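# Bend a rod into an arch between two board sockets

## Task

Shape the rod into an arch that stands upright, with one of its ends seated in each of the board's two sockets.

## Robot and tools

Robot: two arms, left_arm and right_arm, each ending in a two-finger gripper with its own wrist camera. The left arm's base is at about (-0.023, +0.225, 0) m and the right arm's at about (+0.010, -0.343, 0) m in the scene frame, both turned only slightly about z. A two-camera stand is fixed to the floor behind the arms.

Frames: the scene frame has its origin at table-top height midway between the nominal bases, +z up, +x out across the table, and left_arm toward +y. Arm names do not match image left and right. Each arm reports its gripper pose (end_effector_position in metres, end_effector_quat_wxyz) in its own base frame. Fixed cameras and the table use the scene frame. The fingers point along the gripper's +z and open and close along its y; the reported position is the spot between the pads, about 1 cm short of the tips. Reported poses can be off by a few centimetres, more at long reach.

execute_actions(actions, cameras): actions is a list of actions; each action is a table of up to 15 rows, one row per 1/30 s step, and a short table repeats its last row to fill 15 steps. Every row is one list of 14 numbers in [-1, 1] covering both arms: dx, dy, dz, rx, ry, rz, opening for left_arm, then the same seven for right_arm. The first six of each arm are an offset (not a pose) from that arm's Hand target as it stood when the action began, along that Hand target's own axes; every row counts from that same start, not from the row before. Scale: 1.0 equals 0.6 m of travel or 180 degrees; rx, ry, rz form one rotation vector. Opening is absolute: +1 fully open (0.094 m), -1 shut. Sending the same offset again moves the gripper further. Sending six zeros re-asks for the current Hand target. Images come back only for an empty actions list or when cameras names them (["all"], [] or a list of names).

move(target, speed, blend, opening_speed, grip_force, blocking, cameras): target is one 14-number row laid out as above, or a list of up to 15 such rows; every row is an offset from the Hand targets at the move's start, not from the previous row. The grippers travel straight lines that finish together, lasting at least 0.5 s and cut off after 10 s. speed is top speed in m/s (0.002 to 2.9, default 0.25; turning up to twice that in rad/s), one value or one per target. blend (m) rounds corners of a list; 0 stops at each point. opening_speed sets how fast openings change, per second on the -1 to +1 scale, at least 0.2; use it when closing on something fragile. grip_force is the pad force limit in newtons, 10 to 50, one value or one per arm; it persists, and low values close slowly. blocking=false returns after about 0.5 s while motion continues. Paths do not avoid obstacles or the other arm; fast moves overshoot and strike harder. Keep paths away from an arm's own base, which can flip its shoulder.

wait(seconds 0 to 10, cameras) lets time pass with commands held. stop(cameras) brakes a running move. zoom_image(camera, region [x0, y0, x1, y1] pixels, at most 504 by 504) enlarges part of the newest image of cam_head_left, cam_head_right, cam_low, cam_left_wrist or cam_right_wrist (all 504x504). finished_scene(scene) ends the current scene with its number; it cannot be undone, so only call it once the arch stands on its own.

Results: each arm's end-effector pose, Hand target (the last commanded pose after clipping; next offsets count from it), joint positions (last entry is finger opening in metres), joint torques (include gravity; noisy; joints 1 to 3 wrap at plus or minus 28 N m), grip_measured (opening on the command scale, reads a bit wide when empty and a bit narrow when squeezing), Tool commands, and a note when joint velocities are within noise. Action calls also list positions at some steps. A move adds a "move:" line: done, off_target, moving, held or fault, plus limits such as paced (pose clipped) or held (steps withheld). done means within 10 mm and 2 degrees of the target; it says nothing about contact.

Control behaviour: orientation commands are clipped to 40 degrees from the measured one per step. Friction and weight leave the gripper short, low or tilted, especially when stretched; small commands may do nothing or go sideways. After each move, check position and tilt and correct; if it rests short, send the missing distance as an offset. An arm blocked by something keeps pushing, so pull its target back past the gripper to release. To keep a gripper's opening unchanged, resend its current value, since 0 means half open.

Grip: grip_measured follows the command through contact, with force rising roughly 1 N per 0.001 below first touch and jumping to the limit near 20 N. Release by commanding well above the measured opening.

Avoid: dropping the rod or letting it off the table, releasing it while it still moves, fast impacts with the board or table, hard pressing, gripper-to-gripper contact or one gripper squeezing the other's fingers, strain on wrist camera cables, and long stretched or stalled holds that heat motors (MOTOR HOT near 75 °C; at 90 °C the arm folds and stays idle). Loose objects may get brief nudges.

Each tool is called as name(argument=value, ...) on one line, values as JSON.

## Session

execute_actions(actions=[])

zoom_image(camera="cam_head_left", region=[180, 260, 290, 370])

zoom_image(camera="cam_head_left", region=[290, 260, 400, 370])

zoom_image(camera="cam_head_right", region=[180, 260, 290, 370])

Scene clock: 0.00 s.
left_arm: end_effector_position=(+0.3843, +0.0391, +0.0886) grip_measured=+1.000 end_effector_quat_wxyz=(+0.572, -0.087, +0.811, +0.083) | right_arm: end_effector_position=(+0.3961, -0.0098, +0.0921) grip_measured=+1.000 end_effector_quat_wxyz=(+0.575, +0.040, +0.816, -0.046)
Joint positions: left_arm=[-0.008 1.533 0.338 0.846 -0.245 -0.05 0.094] | right_arm=[0.047 1.544 0.376 0.822 0.165 0.029 0.094]
Joint velocities: within noise
Joint torques (N m): no reading
Heat: left arm: 28 °C; right arm: 31 °C.
Hand target: left_arm +0.3868, +0.0399, +0.0949; +0.580, -0.091, +0.805, +0.083 | right_arm +0.3991, -0.0106, +0.1004; +0.585, +0.040, +0.808, -0.048
Tool commands: left_gripper/opening=+1.0 right_gripper/opening=+1.0

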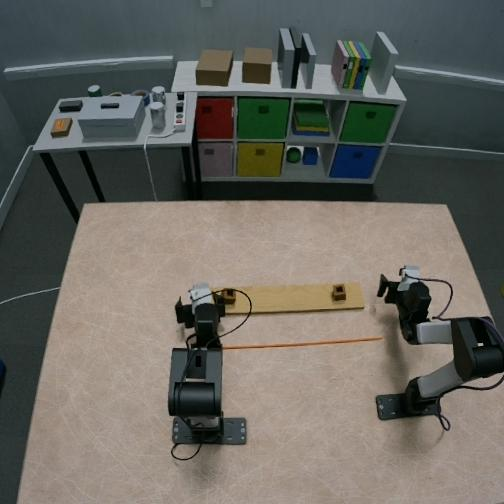

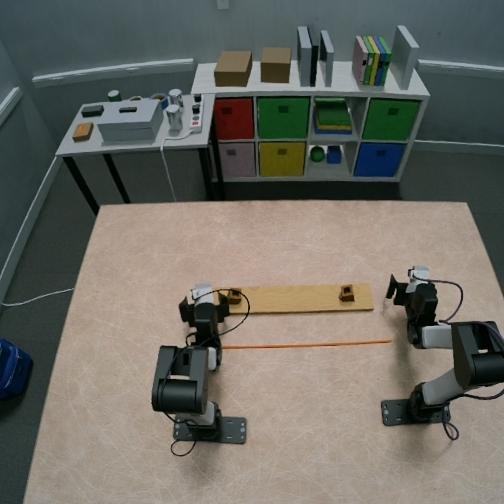

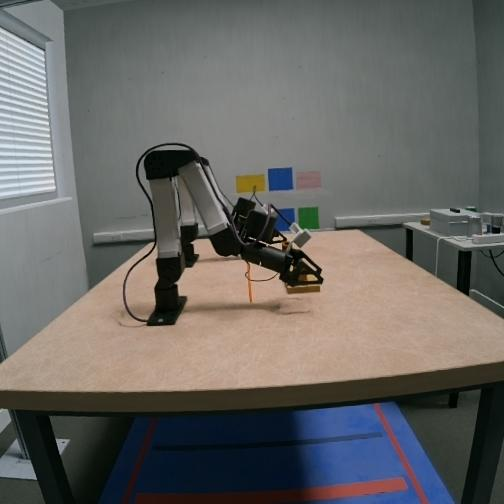

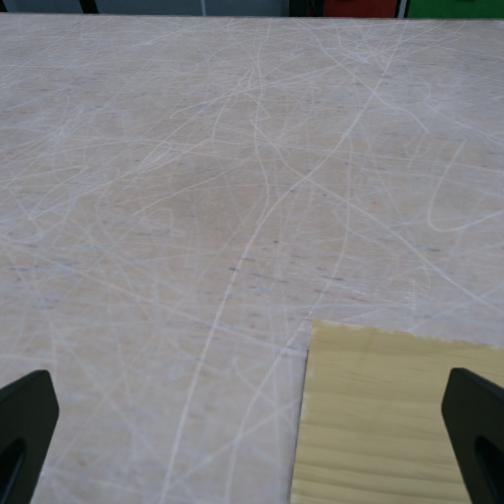

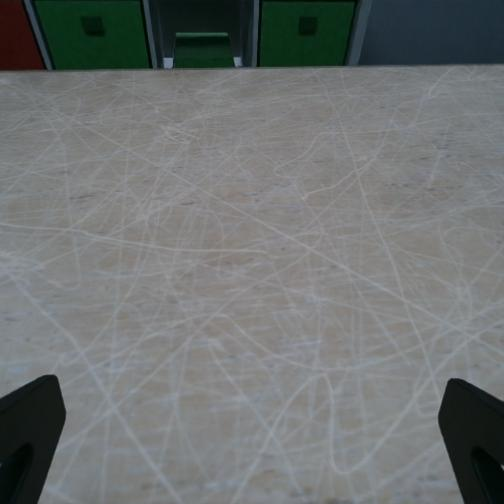

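Scaled by 4.582.

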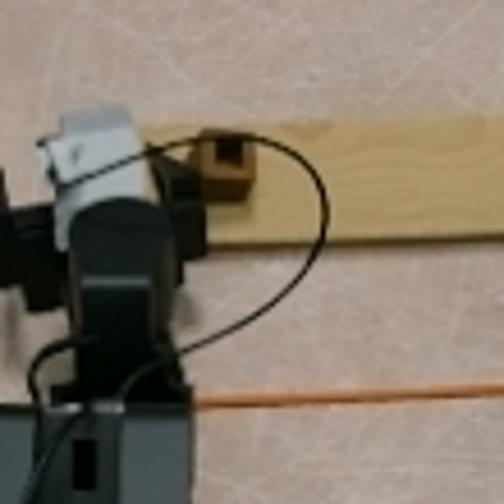

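Scaled by 4.582.

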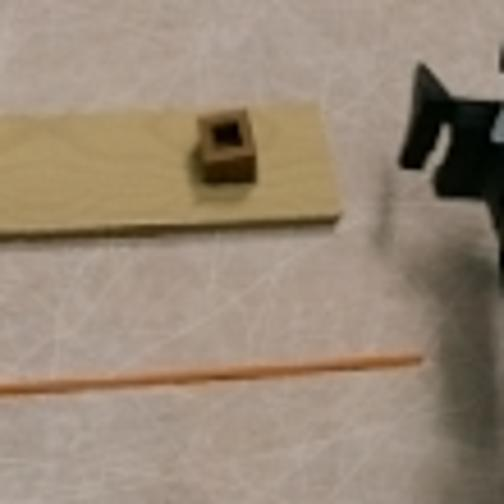

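Scaled by 4.582.

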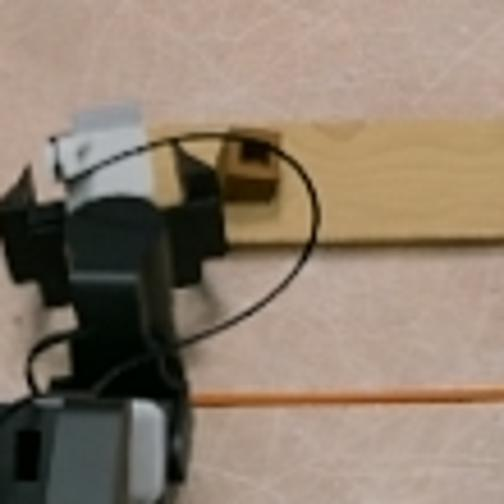

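move(target=[[0.0818, -0.0353, -0.2252, 0.3549, 0.2740, 0.4794, 0.1, 0.1100, 0.2000, -0.3020, -0.3438, 0.2829, -0.4609, 0.1], [0.1610, -0.0377, -0.1992, 0.3549, 0.2740, 0.4794, 0.1, 0.1892, 0.2025, -0.2762, -0.3438, 0.2829, -0.4609, 0.1], [0.2100, -0.0392, -0.1830, 0.3549, 0.2740, 0.4794, 0.1, 0.2430, 0.2042, -0.2587, -0.3438, 0.2829, -0.4609, 0.1], [0.2100, -0.0392, -0.1830, 0.3549, 0.2740, 0.4794, -1, 0.2430, 0.2042, -0.2587, -0.3438, 0.2829, -0.4609, -1]], cameras=["cam_left_wrist", "cam_right_wrist", "cam_head_left"], speed=[0.3, 0.12, 0.03, 0.03], blend=[0.02, 0.01, 0, 0], opening_speed=0.6, grip_force=50)

Scene clock: 33.07 s.
left_arm: end_effector_position=(+0.2584, -0.0150, +0.0180) grip_measured=-0.914 end_effector_quat_wxyz=(+0.012, +0.687, +0.726, +0.007) | right_arm: end_effector_position=(+0.2246, +0.1308, +0.0149) grip_measured=-0.908 end_effector_quat_wxyz=(-0.008, +0.714, -0.700, +0.003)
Joint positions: left_arm=[-0.055 1.593 0.895 -0.846 0.005 1.461 0.004] | right_arm=[0.529 1.613 0.902 -0.844 0.002 -1.062 0.004]
Joint torques (N m): left_arm=[-1.07 -3.58 5.14 0.29 0 0.11] | right_arm=[0.1 -4.94 4.56 0.54 -0.05 -0.08]
Heat: left arm: 30 °C; right arm: 35 °C.
Hand target: left_arm +0.2527, -0.0156, +0.0090; +0.000, +0.697, +0.717, +0.000 | right_arm +0.2223, +0.1316, +0.0062; +0.000, +0.717, -0.697, +0.000
Off the commanded pose: left_arm 0.011 m, 2 deg | right_arm 0.009 m, 1 deg.
move: off_target (left_arm); target 4's new opening was sent with right_arm's hand 0.011 m and 2 deg from that target
Images, in order (width x height): cam_head_left 504x504, cam_left_wrist 504x504, cam_right_wrist 504x504.

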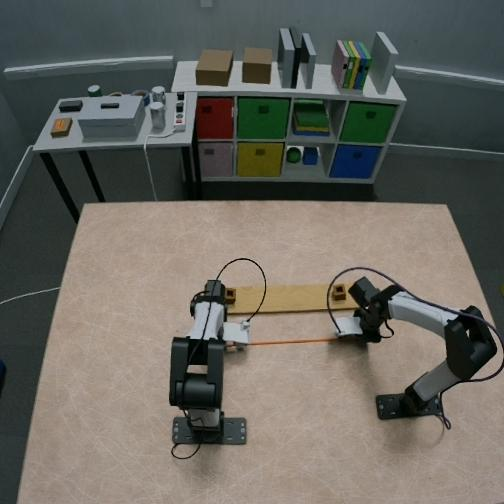

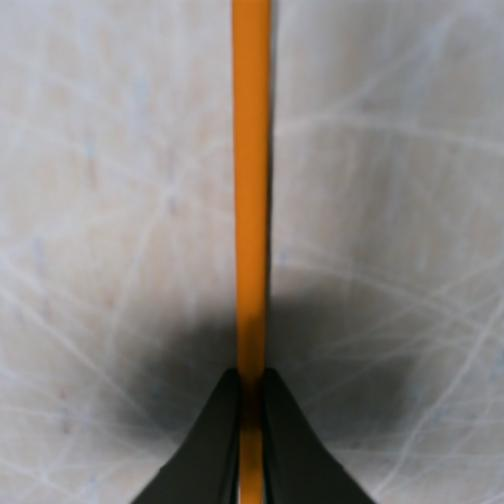

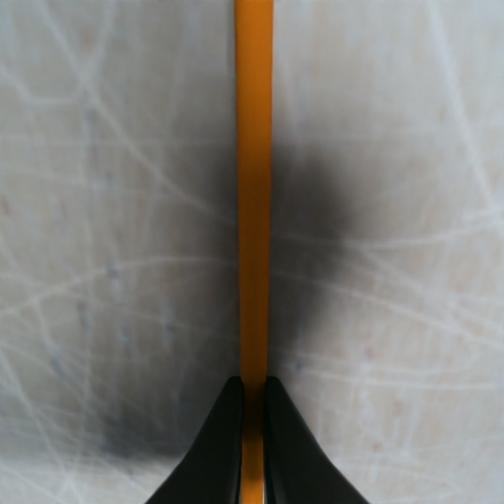

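move(target=[[0, 0, -0.15, 0, 0, 0, -1, 0, 0, -0.15, 0, 0, 0, -1], [0.0022, 0.2368, -0.3267, -0.5, -0.0035, 0.0035, -1, 0, -0.2268, -0.3313, 0.5, 0.0035, 0.0035, -1], [-0.0478, 0.2362, -0.3267, -0.4699, -0.1985, -0.1919, -1, -0.0500, -0.2275, -0.3313, 0.4735, -0.1922, 0.1989, -1], [-0.1708, 0.2212, -0.2992, -0.4083, -0.3662, -0.3212, -1, -0.1832, -0.2367, -0.3280, 0.4105, -0.3646, 0.3236, -1]], cameras=["cam_head_left", "cam_head_right", "cam_low"], speed=[0.15, 0.3, 0.25, 0.2], blend=[0.03, 0.03, 0.03, 0])

zoom_image(camera="cam_low", region=[250, 180, 340, 290])

zoom_image(camera="cam_head_left", region=[205, 255, 265, 315])

zoom_image(camera="cam_low", region=[275, 225, 315, 265])

Scene clock: 64.40 s.
left_arm: end_effector_position=(+0.3914, -0.0838, +0.1755) grip_measured=-0.914 end_effector_quat_wxyz=(+0.691, +0.061, +0.711, +0.117) | right_arm: end_effector_position=(+0.3599, +0.2073, +0.1791) grip_measured=-0.908 end_effector_quat_wxyz=(+0.684, -0.095, +0.713, -0.121)
Joint positions: left_arm=[-0.423 1.523 0.387 1.115 -0.506 0.243 0.004] | right_arm=[0.856 1.652 0.574 1.023 0.898 -0.264 0.004]
Joint torques (N m): left_arm=[-4.15 -3.6 6.19 2.93 0.74 -0.59] | right_arm=[3.08 -5.97 9.76 2.77 -0.95 0.35]
Heat: left arm: 29 °C; right arm: 35 °C.
Hand target: left_arm +0.3880, -0.1142, +0.1885; +0.724, +0.073, +0.684, +0.050 | right_arm +0.3611, +0.2453, +0.2032; +0.725, -0.089, +0.683, -0.032
Off the commanded pose: left_arm 0.033 m, 9 deg | right_arm 0.045 m, 12 deg.
move: off_target (left_arm, right_arm)
Images, in order (width x height): cam_head_left 504x504, cam_head_right 504x504, cam_low 504x504.

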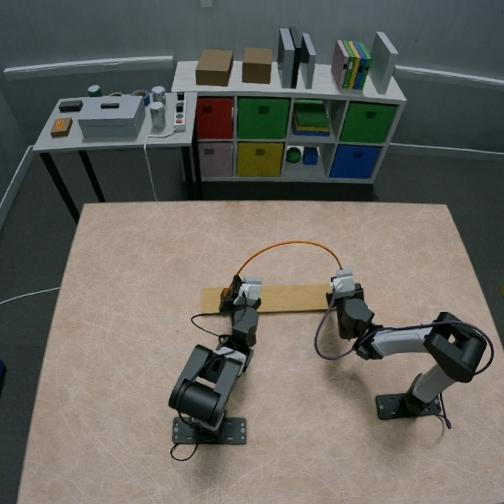

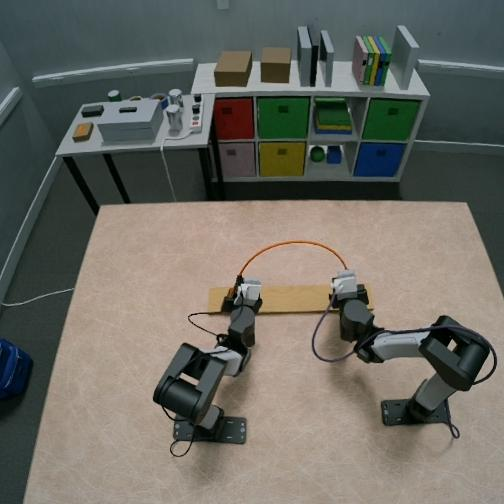

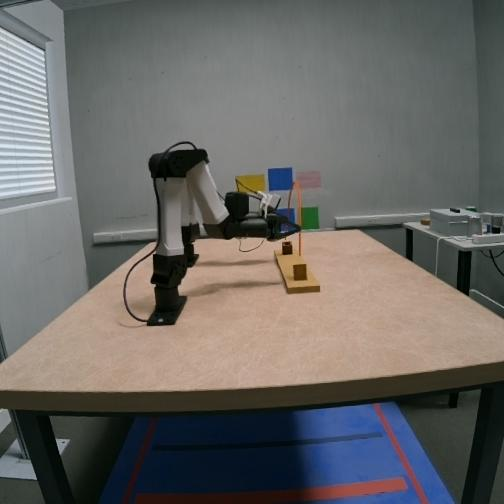

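Scaled by 4.582.

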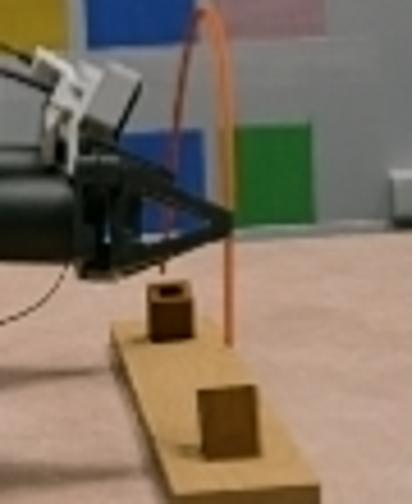

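Scaled by 8.400.

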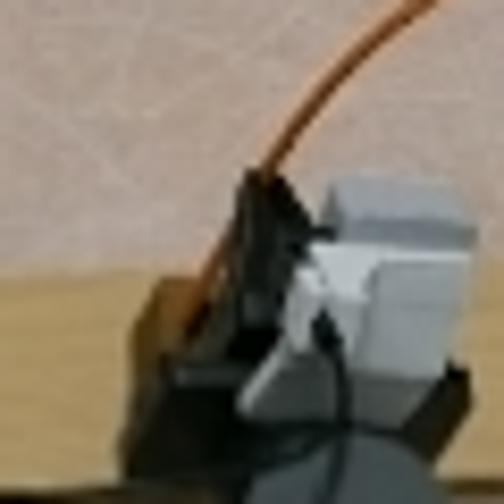

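Scaled by 12.600.

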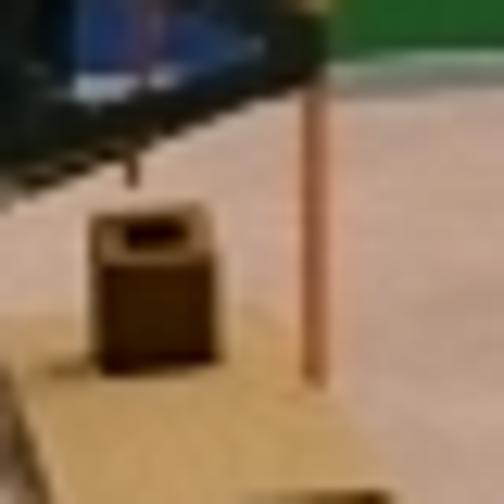

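zoom_image(camera="cam_head_left", region=[215, 275, 245, 305])

zoom_image(camera="cam_head_right", region=[220, 275, 250, 305])

Scaled by 16.800.

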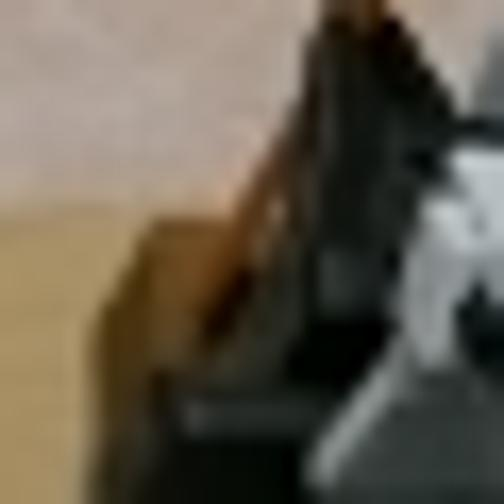

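Scaled by 16.800.

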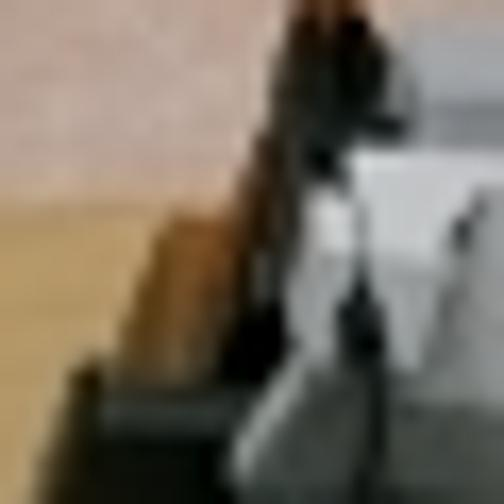

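move(target=[0.0325, -0.0163, 0.0085, 0, 0, 0, -1, 0.0382, 0.0200, -0.0025, 0, 0, 0, -1], cameras=["cam_head_left", "cam_head_right", "cam_low"], speed=0.05)

zoom_image(camera="cam_head_left", region=[215, 275, 245, 305])

zoom_image(camera="cam_low", region=[270, 215, 320, 275])

Scene clock: 99.37 s.
left_arm: end_effector_position=(+0.3976, -0.0864, +0.1558) grip_measured=-0.914 end_effector_quat_wxyz=(+0.693, +0.050, +0.710, +0.118) | right_arm: end_effector_position=(+0.3613, +0.2136, +0.1595) grip_measured=-0.908 end_effector_quat_wxyz=(+0.688, -0.082, +0.711, -0.118)
Joint positions: left_arm=[-0.431 1.665 0.387 1.264 -0.529 0.232 0.004] | right_arm=[0.872 1.768 0.574 1.154 0.927 -0.252 0.004]
Joint torques (N m): left_arm=[-4.52 -4.16 5.49 2.87 0.84 -0.44] | right_arm=[3.44 -6.54 8.34 2.72 -1.08 0.22]
Heat: left arm: 39 °C; right arm: 45 °C.
Hand target: left_arm +0.3940, -0.1208, +0.1680; +0.724, +0.073, +0.684, +0.050 | right_arm +0.3602, +0.2532, +0.1785; +0.725, -0.089, +0.682, -0.032
Off the commanded pose: left_arm 0.037 m, 9 deg | right_arm 0.044 m, 11 deg.
move: off_target (left_arm, right_arm)
Images, in order (width x height): cam_head_left 504x504, cam_head_right 504x504, cam_low 504x504.

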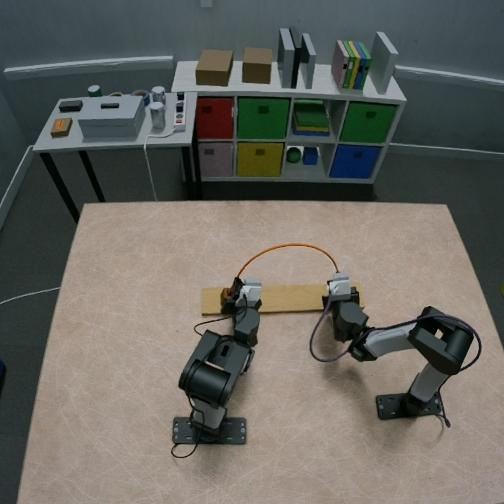

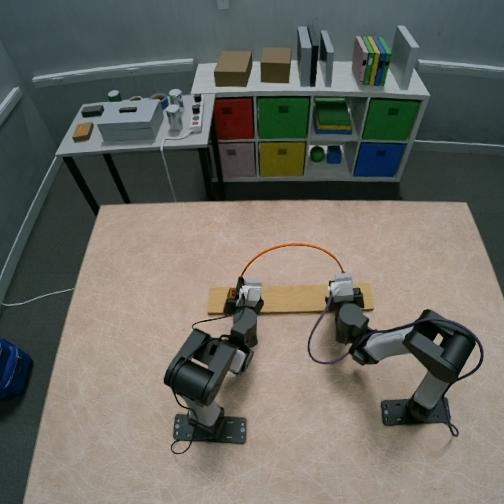

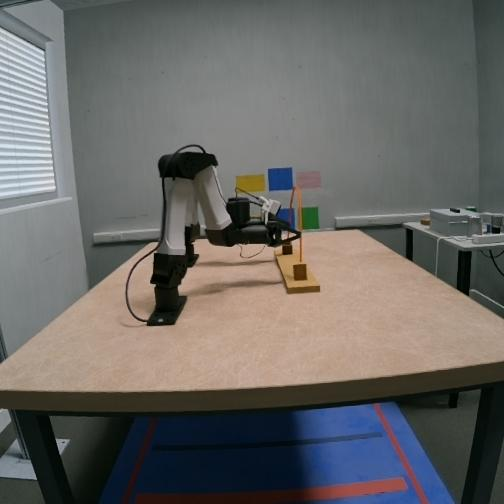

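Scaled by 16.800.

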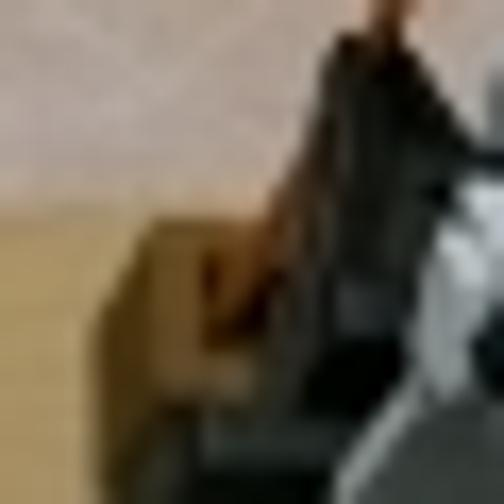

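Scaled by 8.400.

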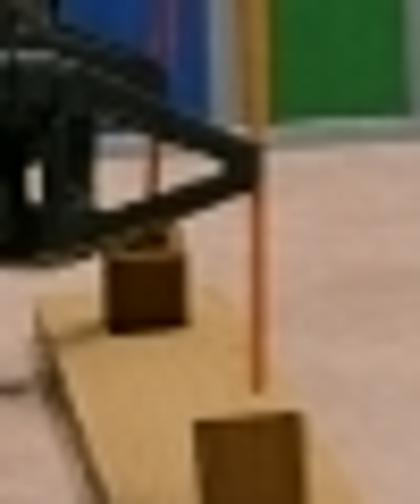

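move(target=[0.0235, -0.0100, -0.0012, 0, 0, 0, -1, 0.0298, 0.0065, -0.0065, 0, 0, 0, -1], cameras=["cam_head_left", "cam_head_right", "cam_low"], speed=0.04)

zoom_image(camera="cam_head_left", region=[215, 275, 245, 305])

zoom_image(camera="cam_low", region=[270, 215, 320, 275])

Scene clock: 120.47 s.
left_arm: end_effector_position=(+0.3973, -0.0885, +0.1403) grip_measured=-0.914 end_effector_quat_wxyz=(+0.693, +0.047, +0.710, +0.119) | right_arm: end_effector_position=(+0.3621, +0.2163, +0.1470) grip_measured=-0.908 end_effector_quat_wxyz=(+0.692, -0.074, +0.708, -0.117)
Joint positions: left_arm=[-0.443 1.758 0.377 1.366 -0.546 0.229 0.004] | right_arm=[0.878 1.845 0.574 1.247 0.941 -0.252 0.004]
Joint torques (N m): left_arm=[-4.63 -4.44 5.12 2.86 0.87 -0.39] | right_arm=[3.6 -6.91 6.11 2.71 -1.14 0.23]
Heat: left arm: 39 °C; right arm: 48 °C.
Hand target: left_arm +0.3940, -0.1243, +0.1531; +0.724, +0.073, +0.684, +0.050 | right_arm +0.3572, +0.2537, +0.1600; +0.725, -0.089, +0.683, -0.032
Off the commanded pose: left_arm 0.038 m, 10 deg | right_arm 0.040 m, 11 deg.
move: off_target (left_arm, right_arm)
Images, in order (width x height): cam_head_left 504x504, cam_head_right 504x504, cam_low 504x504.

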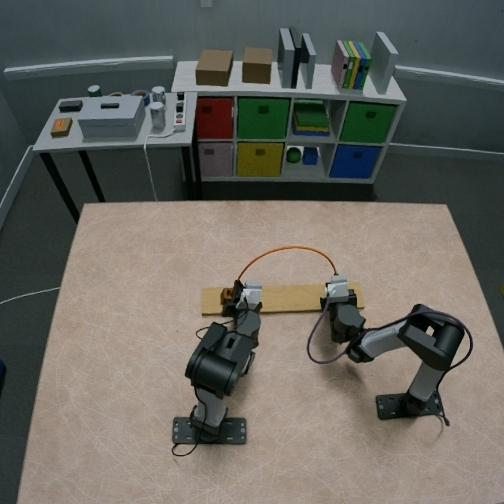

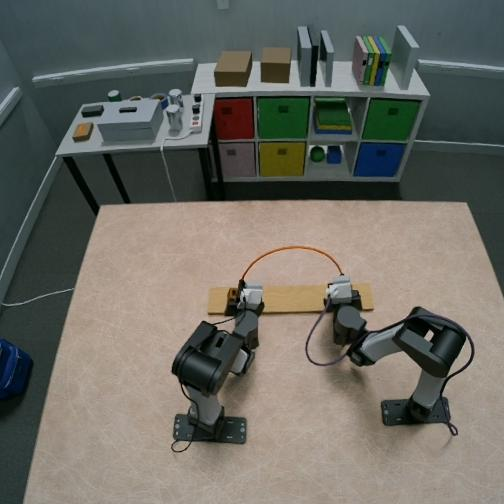

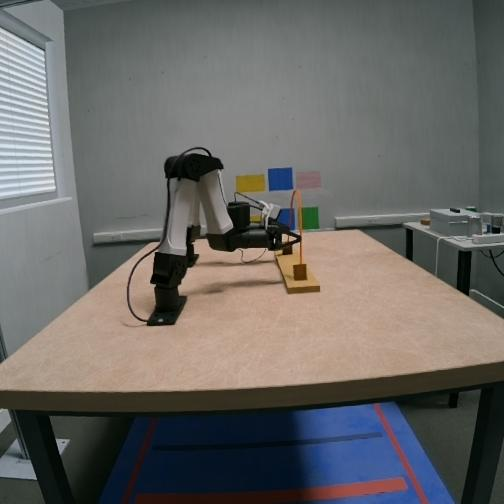

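Scaled by 16.800.

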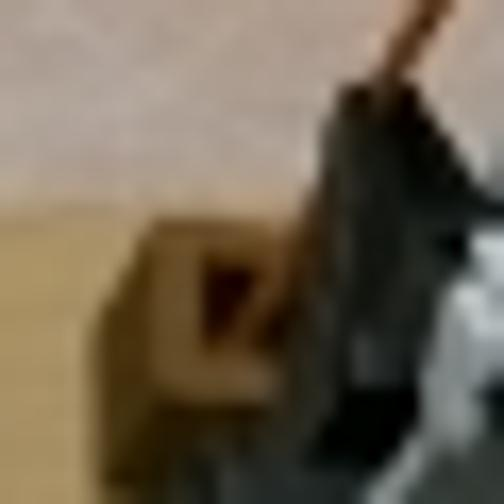

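Scaled by 8.400.

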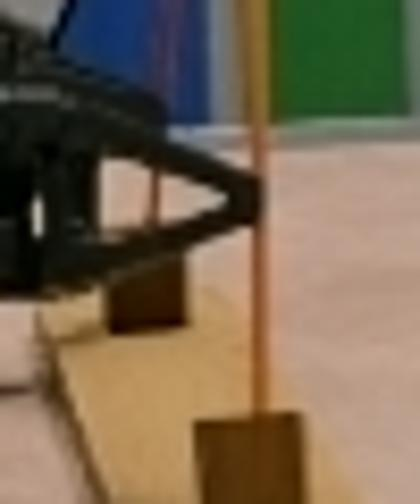

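move(target=[0.0355, 0.0207, -0.0077, -0.010, 0, 0.012, -1, 0.0333, -0.0202, -0.0138, 0.010, 0.004, -0.012, -1], cameras=["cam_head_left", "cam_low"], speed=0.04)

zoom_image(camera="cam_low", region=[250, 175, 330, 285])

zoom_image(camera="cam_head_left", region=[215, 275, 245, 305])

Scene clock: 136.40 s.
left_arm: end_effector_position=(+0.3936, -0.0867, +0.1310) grip_measured=-0.914 end_effector_quat_wxyz=(+0.702, +0.046, +0.701, +0.119) | right_arm: end_effector_position=(+0.3557, +0.2085, +0.1312) grip_measured=-0.908 end_effector_quat_wxyz=(+0.691, -0.076, +0.707, -0.126)
Joint positions: left_arm=[-0.443 1.849 0.351 1.515 -0.546 0.243 0.004] | right_arm=[0.882 1.901 0.528 1.352 0.955 -0.271 0.004]
Joint torques (N m): left_arm=[-1.98 -3.67 3.44 2.71 0.86 -0.15] | right_arm=[2.74 -6.93 4.74 2.71 -0.97 0.1]
Heat: left arm: 40 °C; right arm: 48 °C.
Hand target: left_arm +0.3909, -0.1082, +0.1340; +0.724, +0.074, +0.682, +0.074 | right_arm +0.3513, +0.2377, +0.1420; +0.721, -0.090, +0.685, -0.057
Off the commanded pose: left_arm 0.022 m, 7 deg | right_arm 0.031 m, 9 deg.
joint sent to its limit (left arm) — joint 4 (wrist pitch), upper limit. The joint targets still meet the commanded pose.
move: off_target (left_arm, right_arm)
Images, in order (width x height): cam_head_left 504x504, cam_low 504x504.

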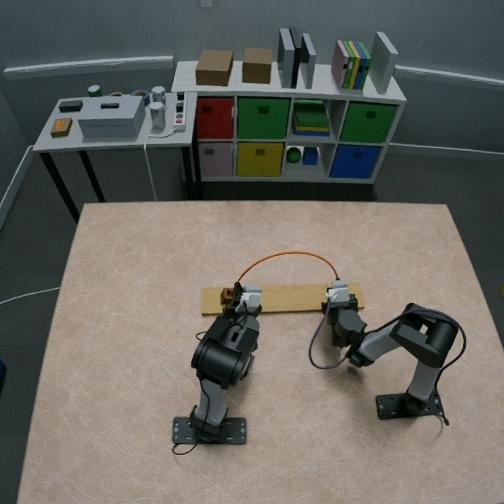

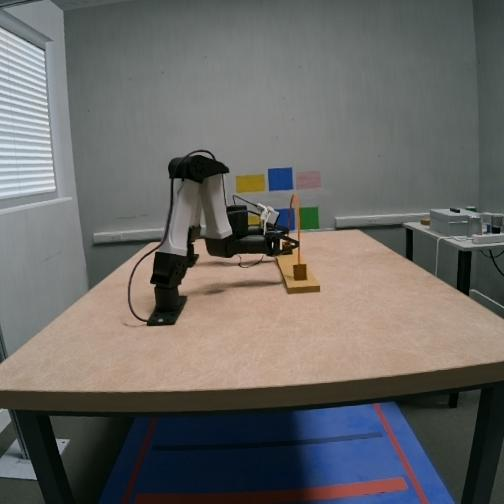

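Scaled by 4.582.

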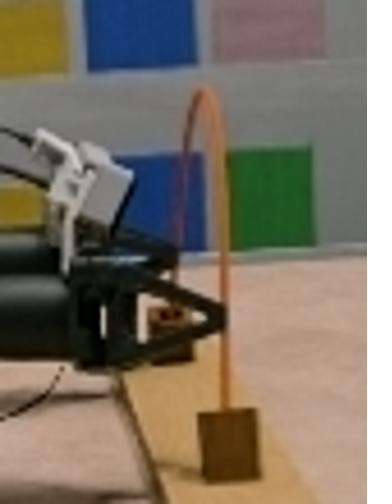

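Scaled by 16.800.

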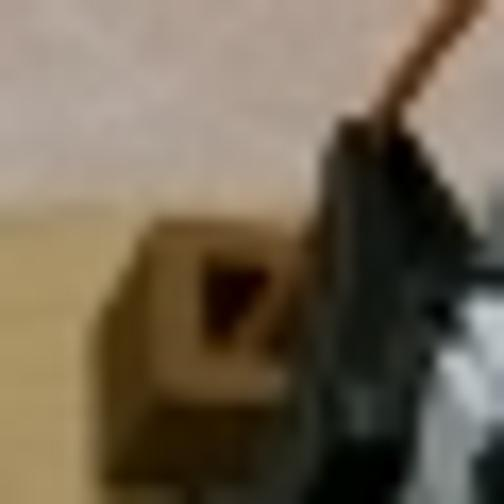

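move(target=[[0.0127, 0.0280, -0.0005, -0.012, 0, 0.012, -1, 0.0157, -0.0342, -0.0022, 0.012, 0.002, -0.014, -1], [0.0127, 0.0280, -0.0005, -0.012, 0, 0.012, -0.5, 0.0157, -0.0342, -0.0022, 0.012, 0.002, -0.014, -0.5]], cameras=["cam_head_left", "cam_low", "cam_left_wrist", "cam_right_wrist"], speed=0.03, opening_speed=0.25)

zoom_image(camera="cam_low", region=[250, 175, 330, 285])

Scene clock: 157.73 s.
left_arm: end_effector_position=(+0.3934, -0.0897, +0.1223) grip_measured=-0.503 end_effector_quat_wxyz=(+0.695, +0.083, +0.705, +0.110) | right_arm: end_effector_position=(+0.3510, +0.2121, +0.1311) grip_measured=-0.502 end_effector_quat_wxyz=(+0.702, -0.104, +0.696, -0.107)
Joint positions: left_arm=[-0.414 1.858 0.333 1.515 -0.454 0.27 0.023] | right_arm=[0.877 1.912 0.485 1.441 0.881 -0.31 0.023]
Joint torques (N m): left_arm=[-0.53 -4.51 3.45 2.76 0.14 -0.16] | right_arm=[-0.36 -6.19 4.12 2.61 -0.14 0.01]
Heat: left arm: 42 °C; right arm: 49 °C.
Hand target: left_arm +0.3910, -0.0902, +0.1300; +0.724, +0.074, +0.679, +0.101 | right_arm +0.3512, +0.2157, +0.1371; +0.719, -0.091, +0.684, -0.086
Off the commanded pose: left_arm 0.008 m, 5 deg | right_arm 0.007 m, 4 deg.
joint sent to its limit (left arm) — joint 4 (wrist pitch), upper limit. The joint targets still meet the commanded pose.
move: off_target (left_arm, right_arm); target 2's new opening was sent with right_arm's hand 0.018 m and 7 deg from that target
Images, in order (width x height): cam_head_left 504x504, cam_low 504x504, cam_left_wrist 504x504, cam_right_wrist 504x504.

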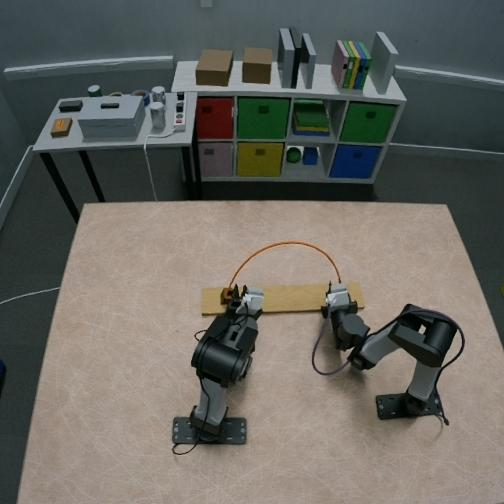

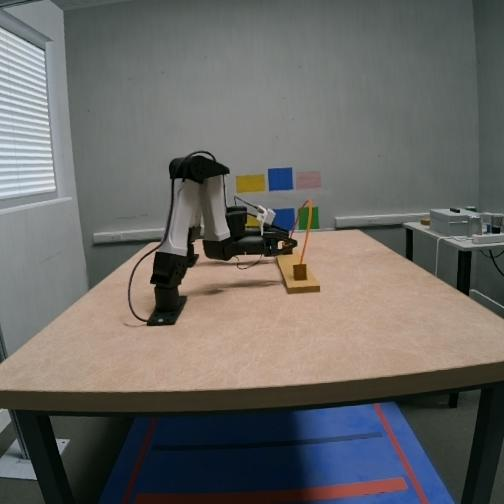

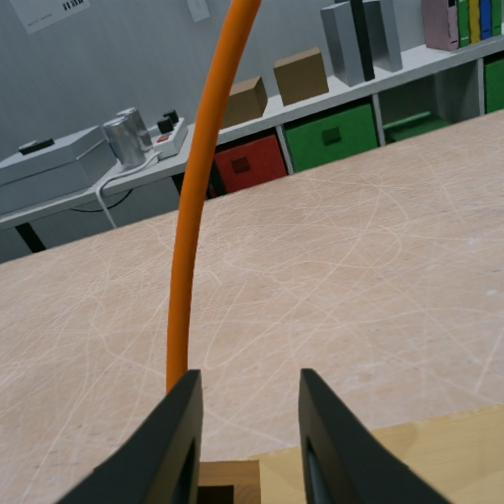

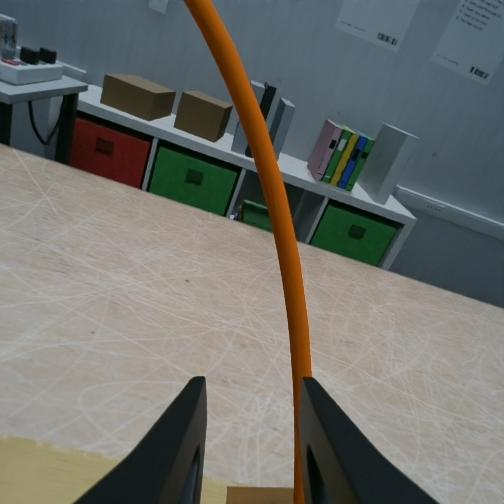

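Scaled by 4.582.

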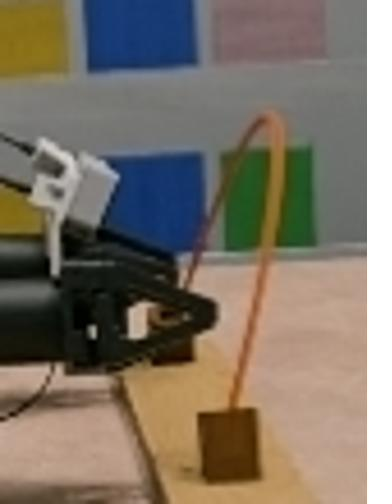

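move(target=[[0, 0, -0.04, 0, 0, 0, -0.5, 0, 0, -0.04, 0, 0, 0, -0.5], [0, 0, -0.04, 0, 0, 0, 0.5, 0, 0, -0.04, 0, 0, 0, 0.5]], cameras=["cam_low", "cam_left_wrist", "cam_right_wrist"], speed=0.06, opening_speed=0.7)

Scene clock: 181.57 s.
left_arm: end_effector_position=(+0.3704, -0.0929, +0.1079) grip_measured=+0.497 end_effector_quat_wxyz=(+0.677, +0.103, +0.720, +0.108) | right_arm: end_effector_position=(+0.3295, +0.2173, +0.1195) grip_measured=+0.498 end_effector_quat_wxyz=(+0.694, -0.125, +0.701, -0.107)
Joint positions: left_arm=[-0.454 1.83 0.248 1.515 -0.47 0.27 0.07] | right_arm=[0.941 1.912 0.431 1.457 0.918 -0.31 0.07]
Joint torques (N m): left_arm=[-1.2 -6.69 3.07 2.77 -0.2 -0.25] | right_arm=[0.14 -8.01 3.04 2.84 0.14 -0.02]
Heat: left arm: 44 °C; right arm: 48 °C.
Hand target: left_arm +0.3670, -0.0909, +0.1285; +0.724, +0.074, +0.679, +0.101 | right_arm +0.3272, +0.2154, +0.1359; +0.719, -0.091, +0.684, -0.086
Off the commanded pose: left_arm 0.021 m, 8 deg | right_arm 0.017 m, 6 deg.
joint sent to its limit (left arm) — joint 4 (wrist pitch), upper limit. The joint targets are off in orientation, not in position.
move: off_target (left_arm, right_arm); target 2's new opening was sent with left_arm's hand 0.021 m and 8 deg from that target
Images, in order (width x height): cam_low 504x504, cam_left_wrist 504x504, cam_right_wrist 504x504.

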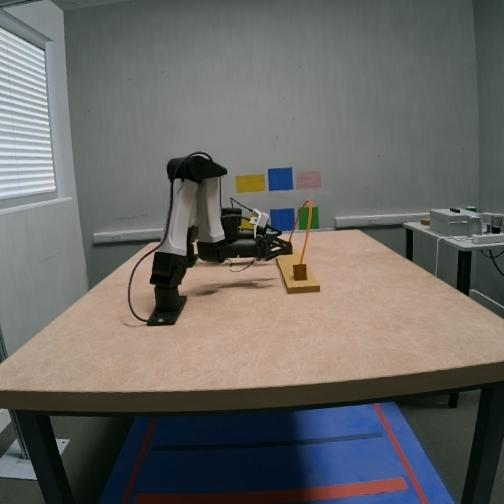

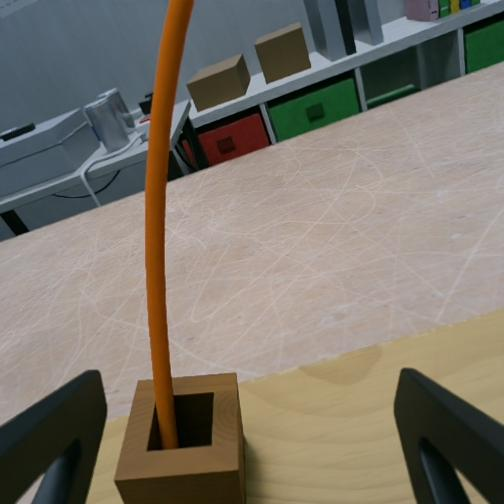

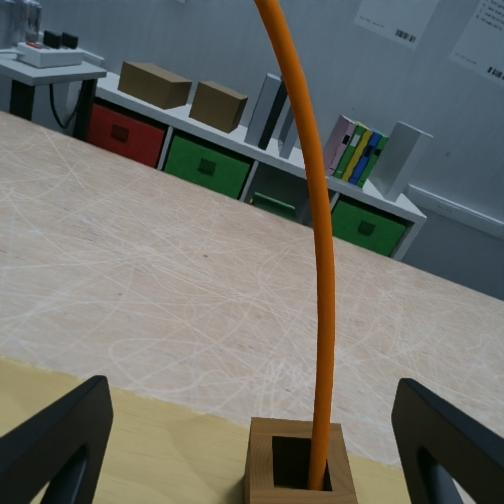

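move(target=[[0.0115, 0.0452, 0.0014, 0, 0, 0, 0.5, 0.0087, -0.0339, -0.0005, 0, 0, 0, 0.5], [0.0163, 0.0413, 0.0845, 0, 0, 0, 0.5, 0.0128, -0.0338, 0.0828, 0, 0, 0, 0.5]], cameras=["cam_low", "cam_left_wrist", "cam_right_wrist", "cam_head_left"], speed=[0.08, 0.05], blend=[0.01, 0])

zoom_image(camera="cam_low", region=[250, 175, 330, 285])

Scene clock: 203.33 s.
left_arm: end_effector_position=(+0.4113, -0.0639, +0.1114) grip_measured=+0.497 end_effector_quat_wxyz=(+0.688, +0.090, +0.712, +0.107) | right_arm: end_effector_position=(+0.3729, +0.1906, +0.1272) grip_measured=+0.498 end_effector_quat_wxyz=(+0.702, -0.107, +0.696, -0.106)
Joint positions: left_arm=[-0.283 1.909 0.362 1.515 -0.312 0.27 0.07] | right_arm=[0.763 1.927 0.477 1.461 0.761 -0.31 0.07]
Joint torques (N m): left_arm=[0.29 -4.71 6.34 2.81 0.14 -0.17] | right_arm=[-0.98 -6.72 5.71 2.42 -0.14 0.09]
Heat: left arm: 46 °C; right arm: 48 °C.
Hand target: left_arm +0.4171, -0.0630, +0.1284; +0.724, +0.074, +0.679, +0.101 | right_arm +0.3773, +0.1945, +0.1359; +0.719, -0.091, +0.684, -0.086
Off the commanded pose: left_arm 0.018 m, 6 deg | right_arm 0.011 m, 4 deg.
joint sent to its limit (left arm) — joint 4 (wrist pitch), upper limit. The joint targets still meet the commanded pose.
move: off_target (left_arm, right_arm)
Images, in order (width x height): cam_head_left 504x504, cam_low 504x504, cam_left_wrist 504x504, cam_right_wrist 504x504.

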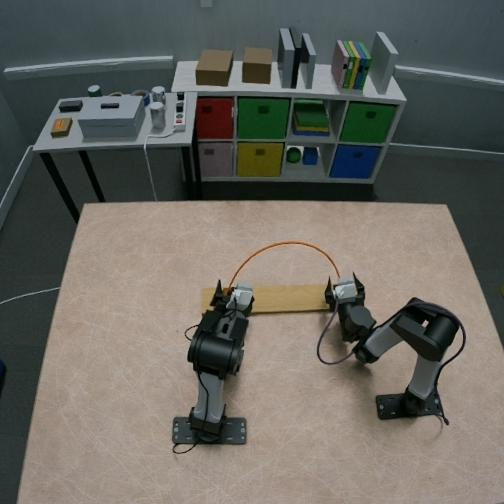

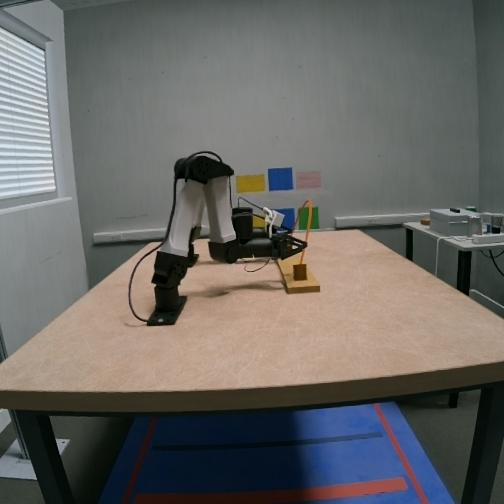

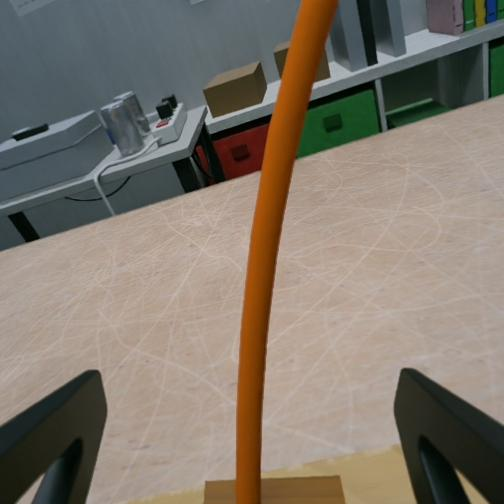

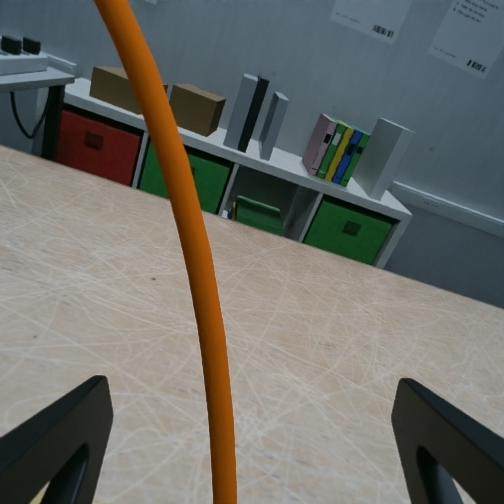

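Scaled by 4.582.

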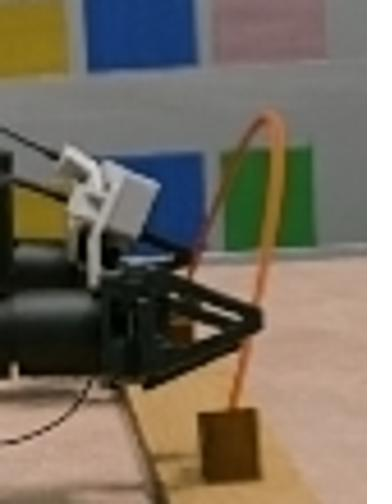

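move(target=[[0.0004, -0.0003, 0.0067, 0, 0, 0, 0.5, -0.003, 0.0129, 0.0068, 0, 0, 0, 0.5], [0.0004, -0.0003, 0.0067, 0, 0, 0, -1, -0.003, 0.0129, 0.0068, 0, 0, 0, -1]], speed=0.06, opening_speed=0.45, cameras=["cam_low", "cam_left_wrist", "cam_right_wrist"])

Scene clock: 247.13 s.
left_arm: end_effector_position=(+0.4152, -0.0644, +0.1113) grip_measured=-0.906 end_effector_quat_wxyz=(+0.689, +0.090, +0.711, +0.106) | right_arm: end_effector_position=(+0.3790, +0.1980, +0.1306) grip_measured=-0.901 end_effector_quat_wxyz=(+0.707, -0.109, +0.691, -0.104)
Joint positions: left_arm=[-0.278 1.921 0.377 1.515 -0.305 0.27 0.004] | right_arm=[0.763 1.945 0.513 1.461 0.752 -0.321 0.005]
Joint torques (N m): left_arm=[0.25 -4.79 6.39 2.81 0.11 -0.17] | right_arm=[0.03 -6.98 5.85 2.25 -0.03 0.17]
Heat: left arm: 48 °C; right arm: 47 °C.
Hand target: left_arm +0.4211, -0.0629, +0.1285; +0.724, +0.074, +0.679, +0.101 | right_arm +0.3812, +0.2025, +0.1359; +0.719, -0.091, +0.684, -0.086
Off the commanded pose: left_arm 0.018 m, 6 deg | right_arm 0.007 m, 3 deg.
joint sent to its limit (left arm) — joint 4 (wrist pitch), upper limit. The joint targets still meet the commanded pose.
move: off_target (left_arm, right_arm); target 2's new opening was sent with left_arm's hand 0.018 m and 6 deg from that target
Images, in order (width x height): cam_low 504x504, cam_left_wrist 504x504, cam_right_wrist 504x504.

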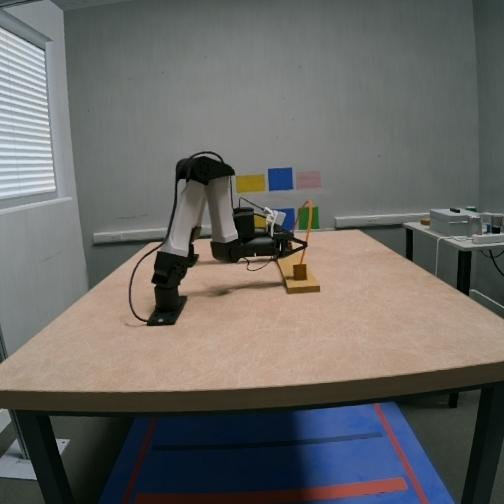

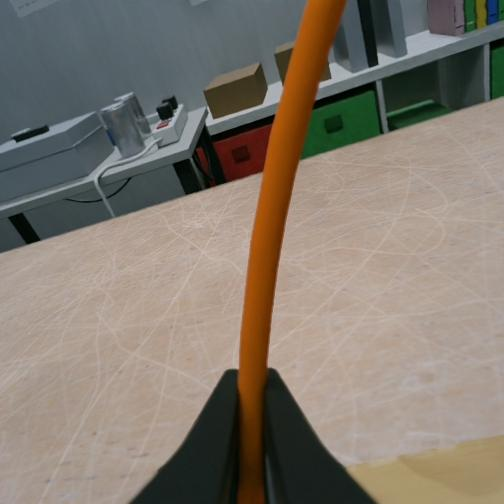

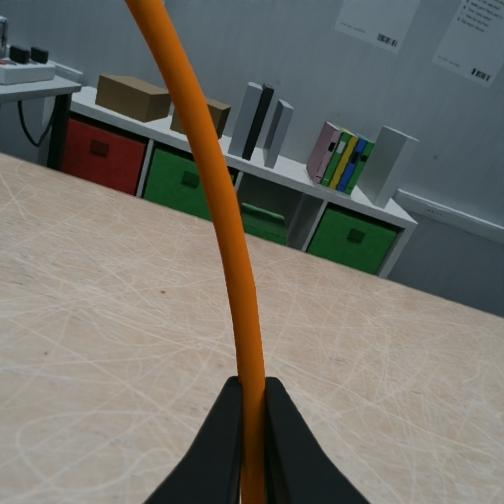

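zoom_image(camera="cam_low", region=[230, 180, 340, 310])

Scaled by 3.877.

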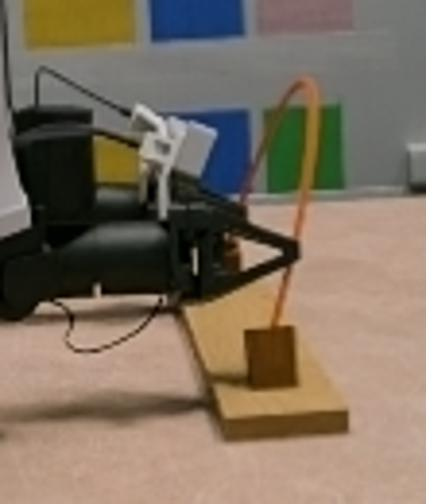

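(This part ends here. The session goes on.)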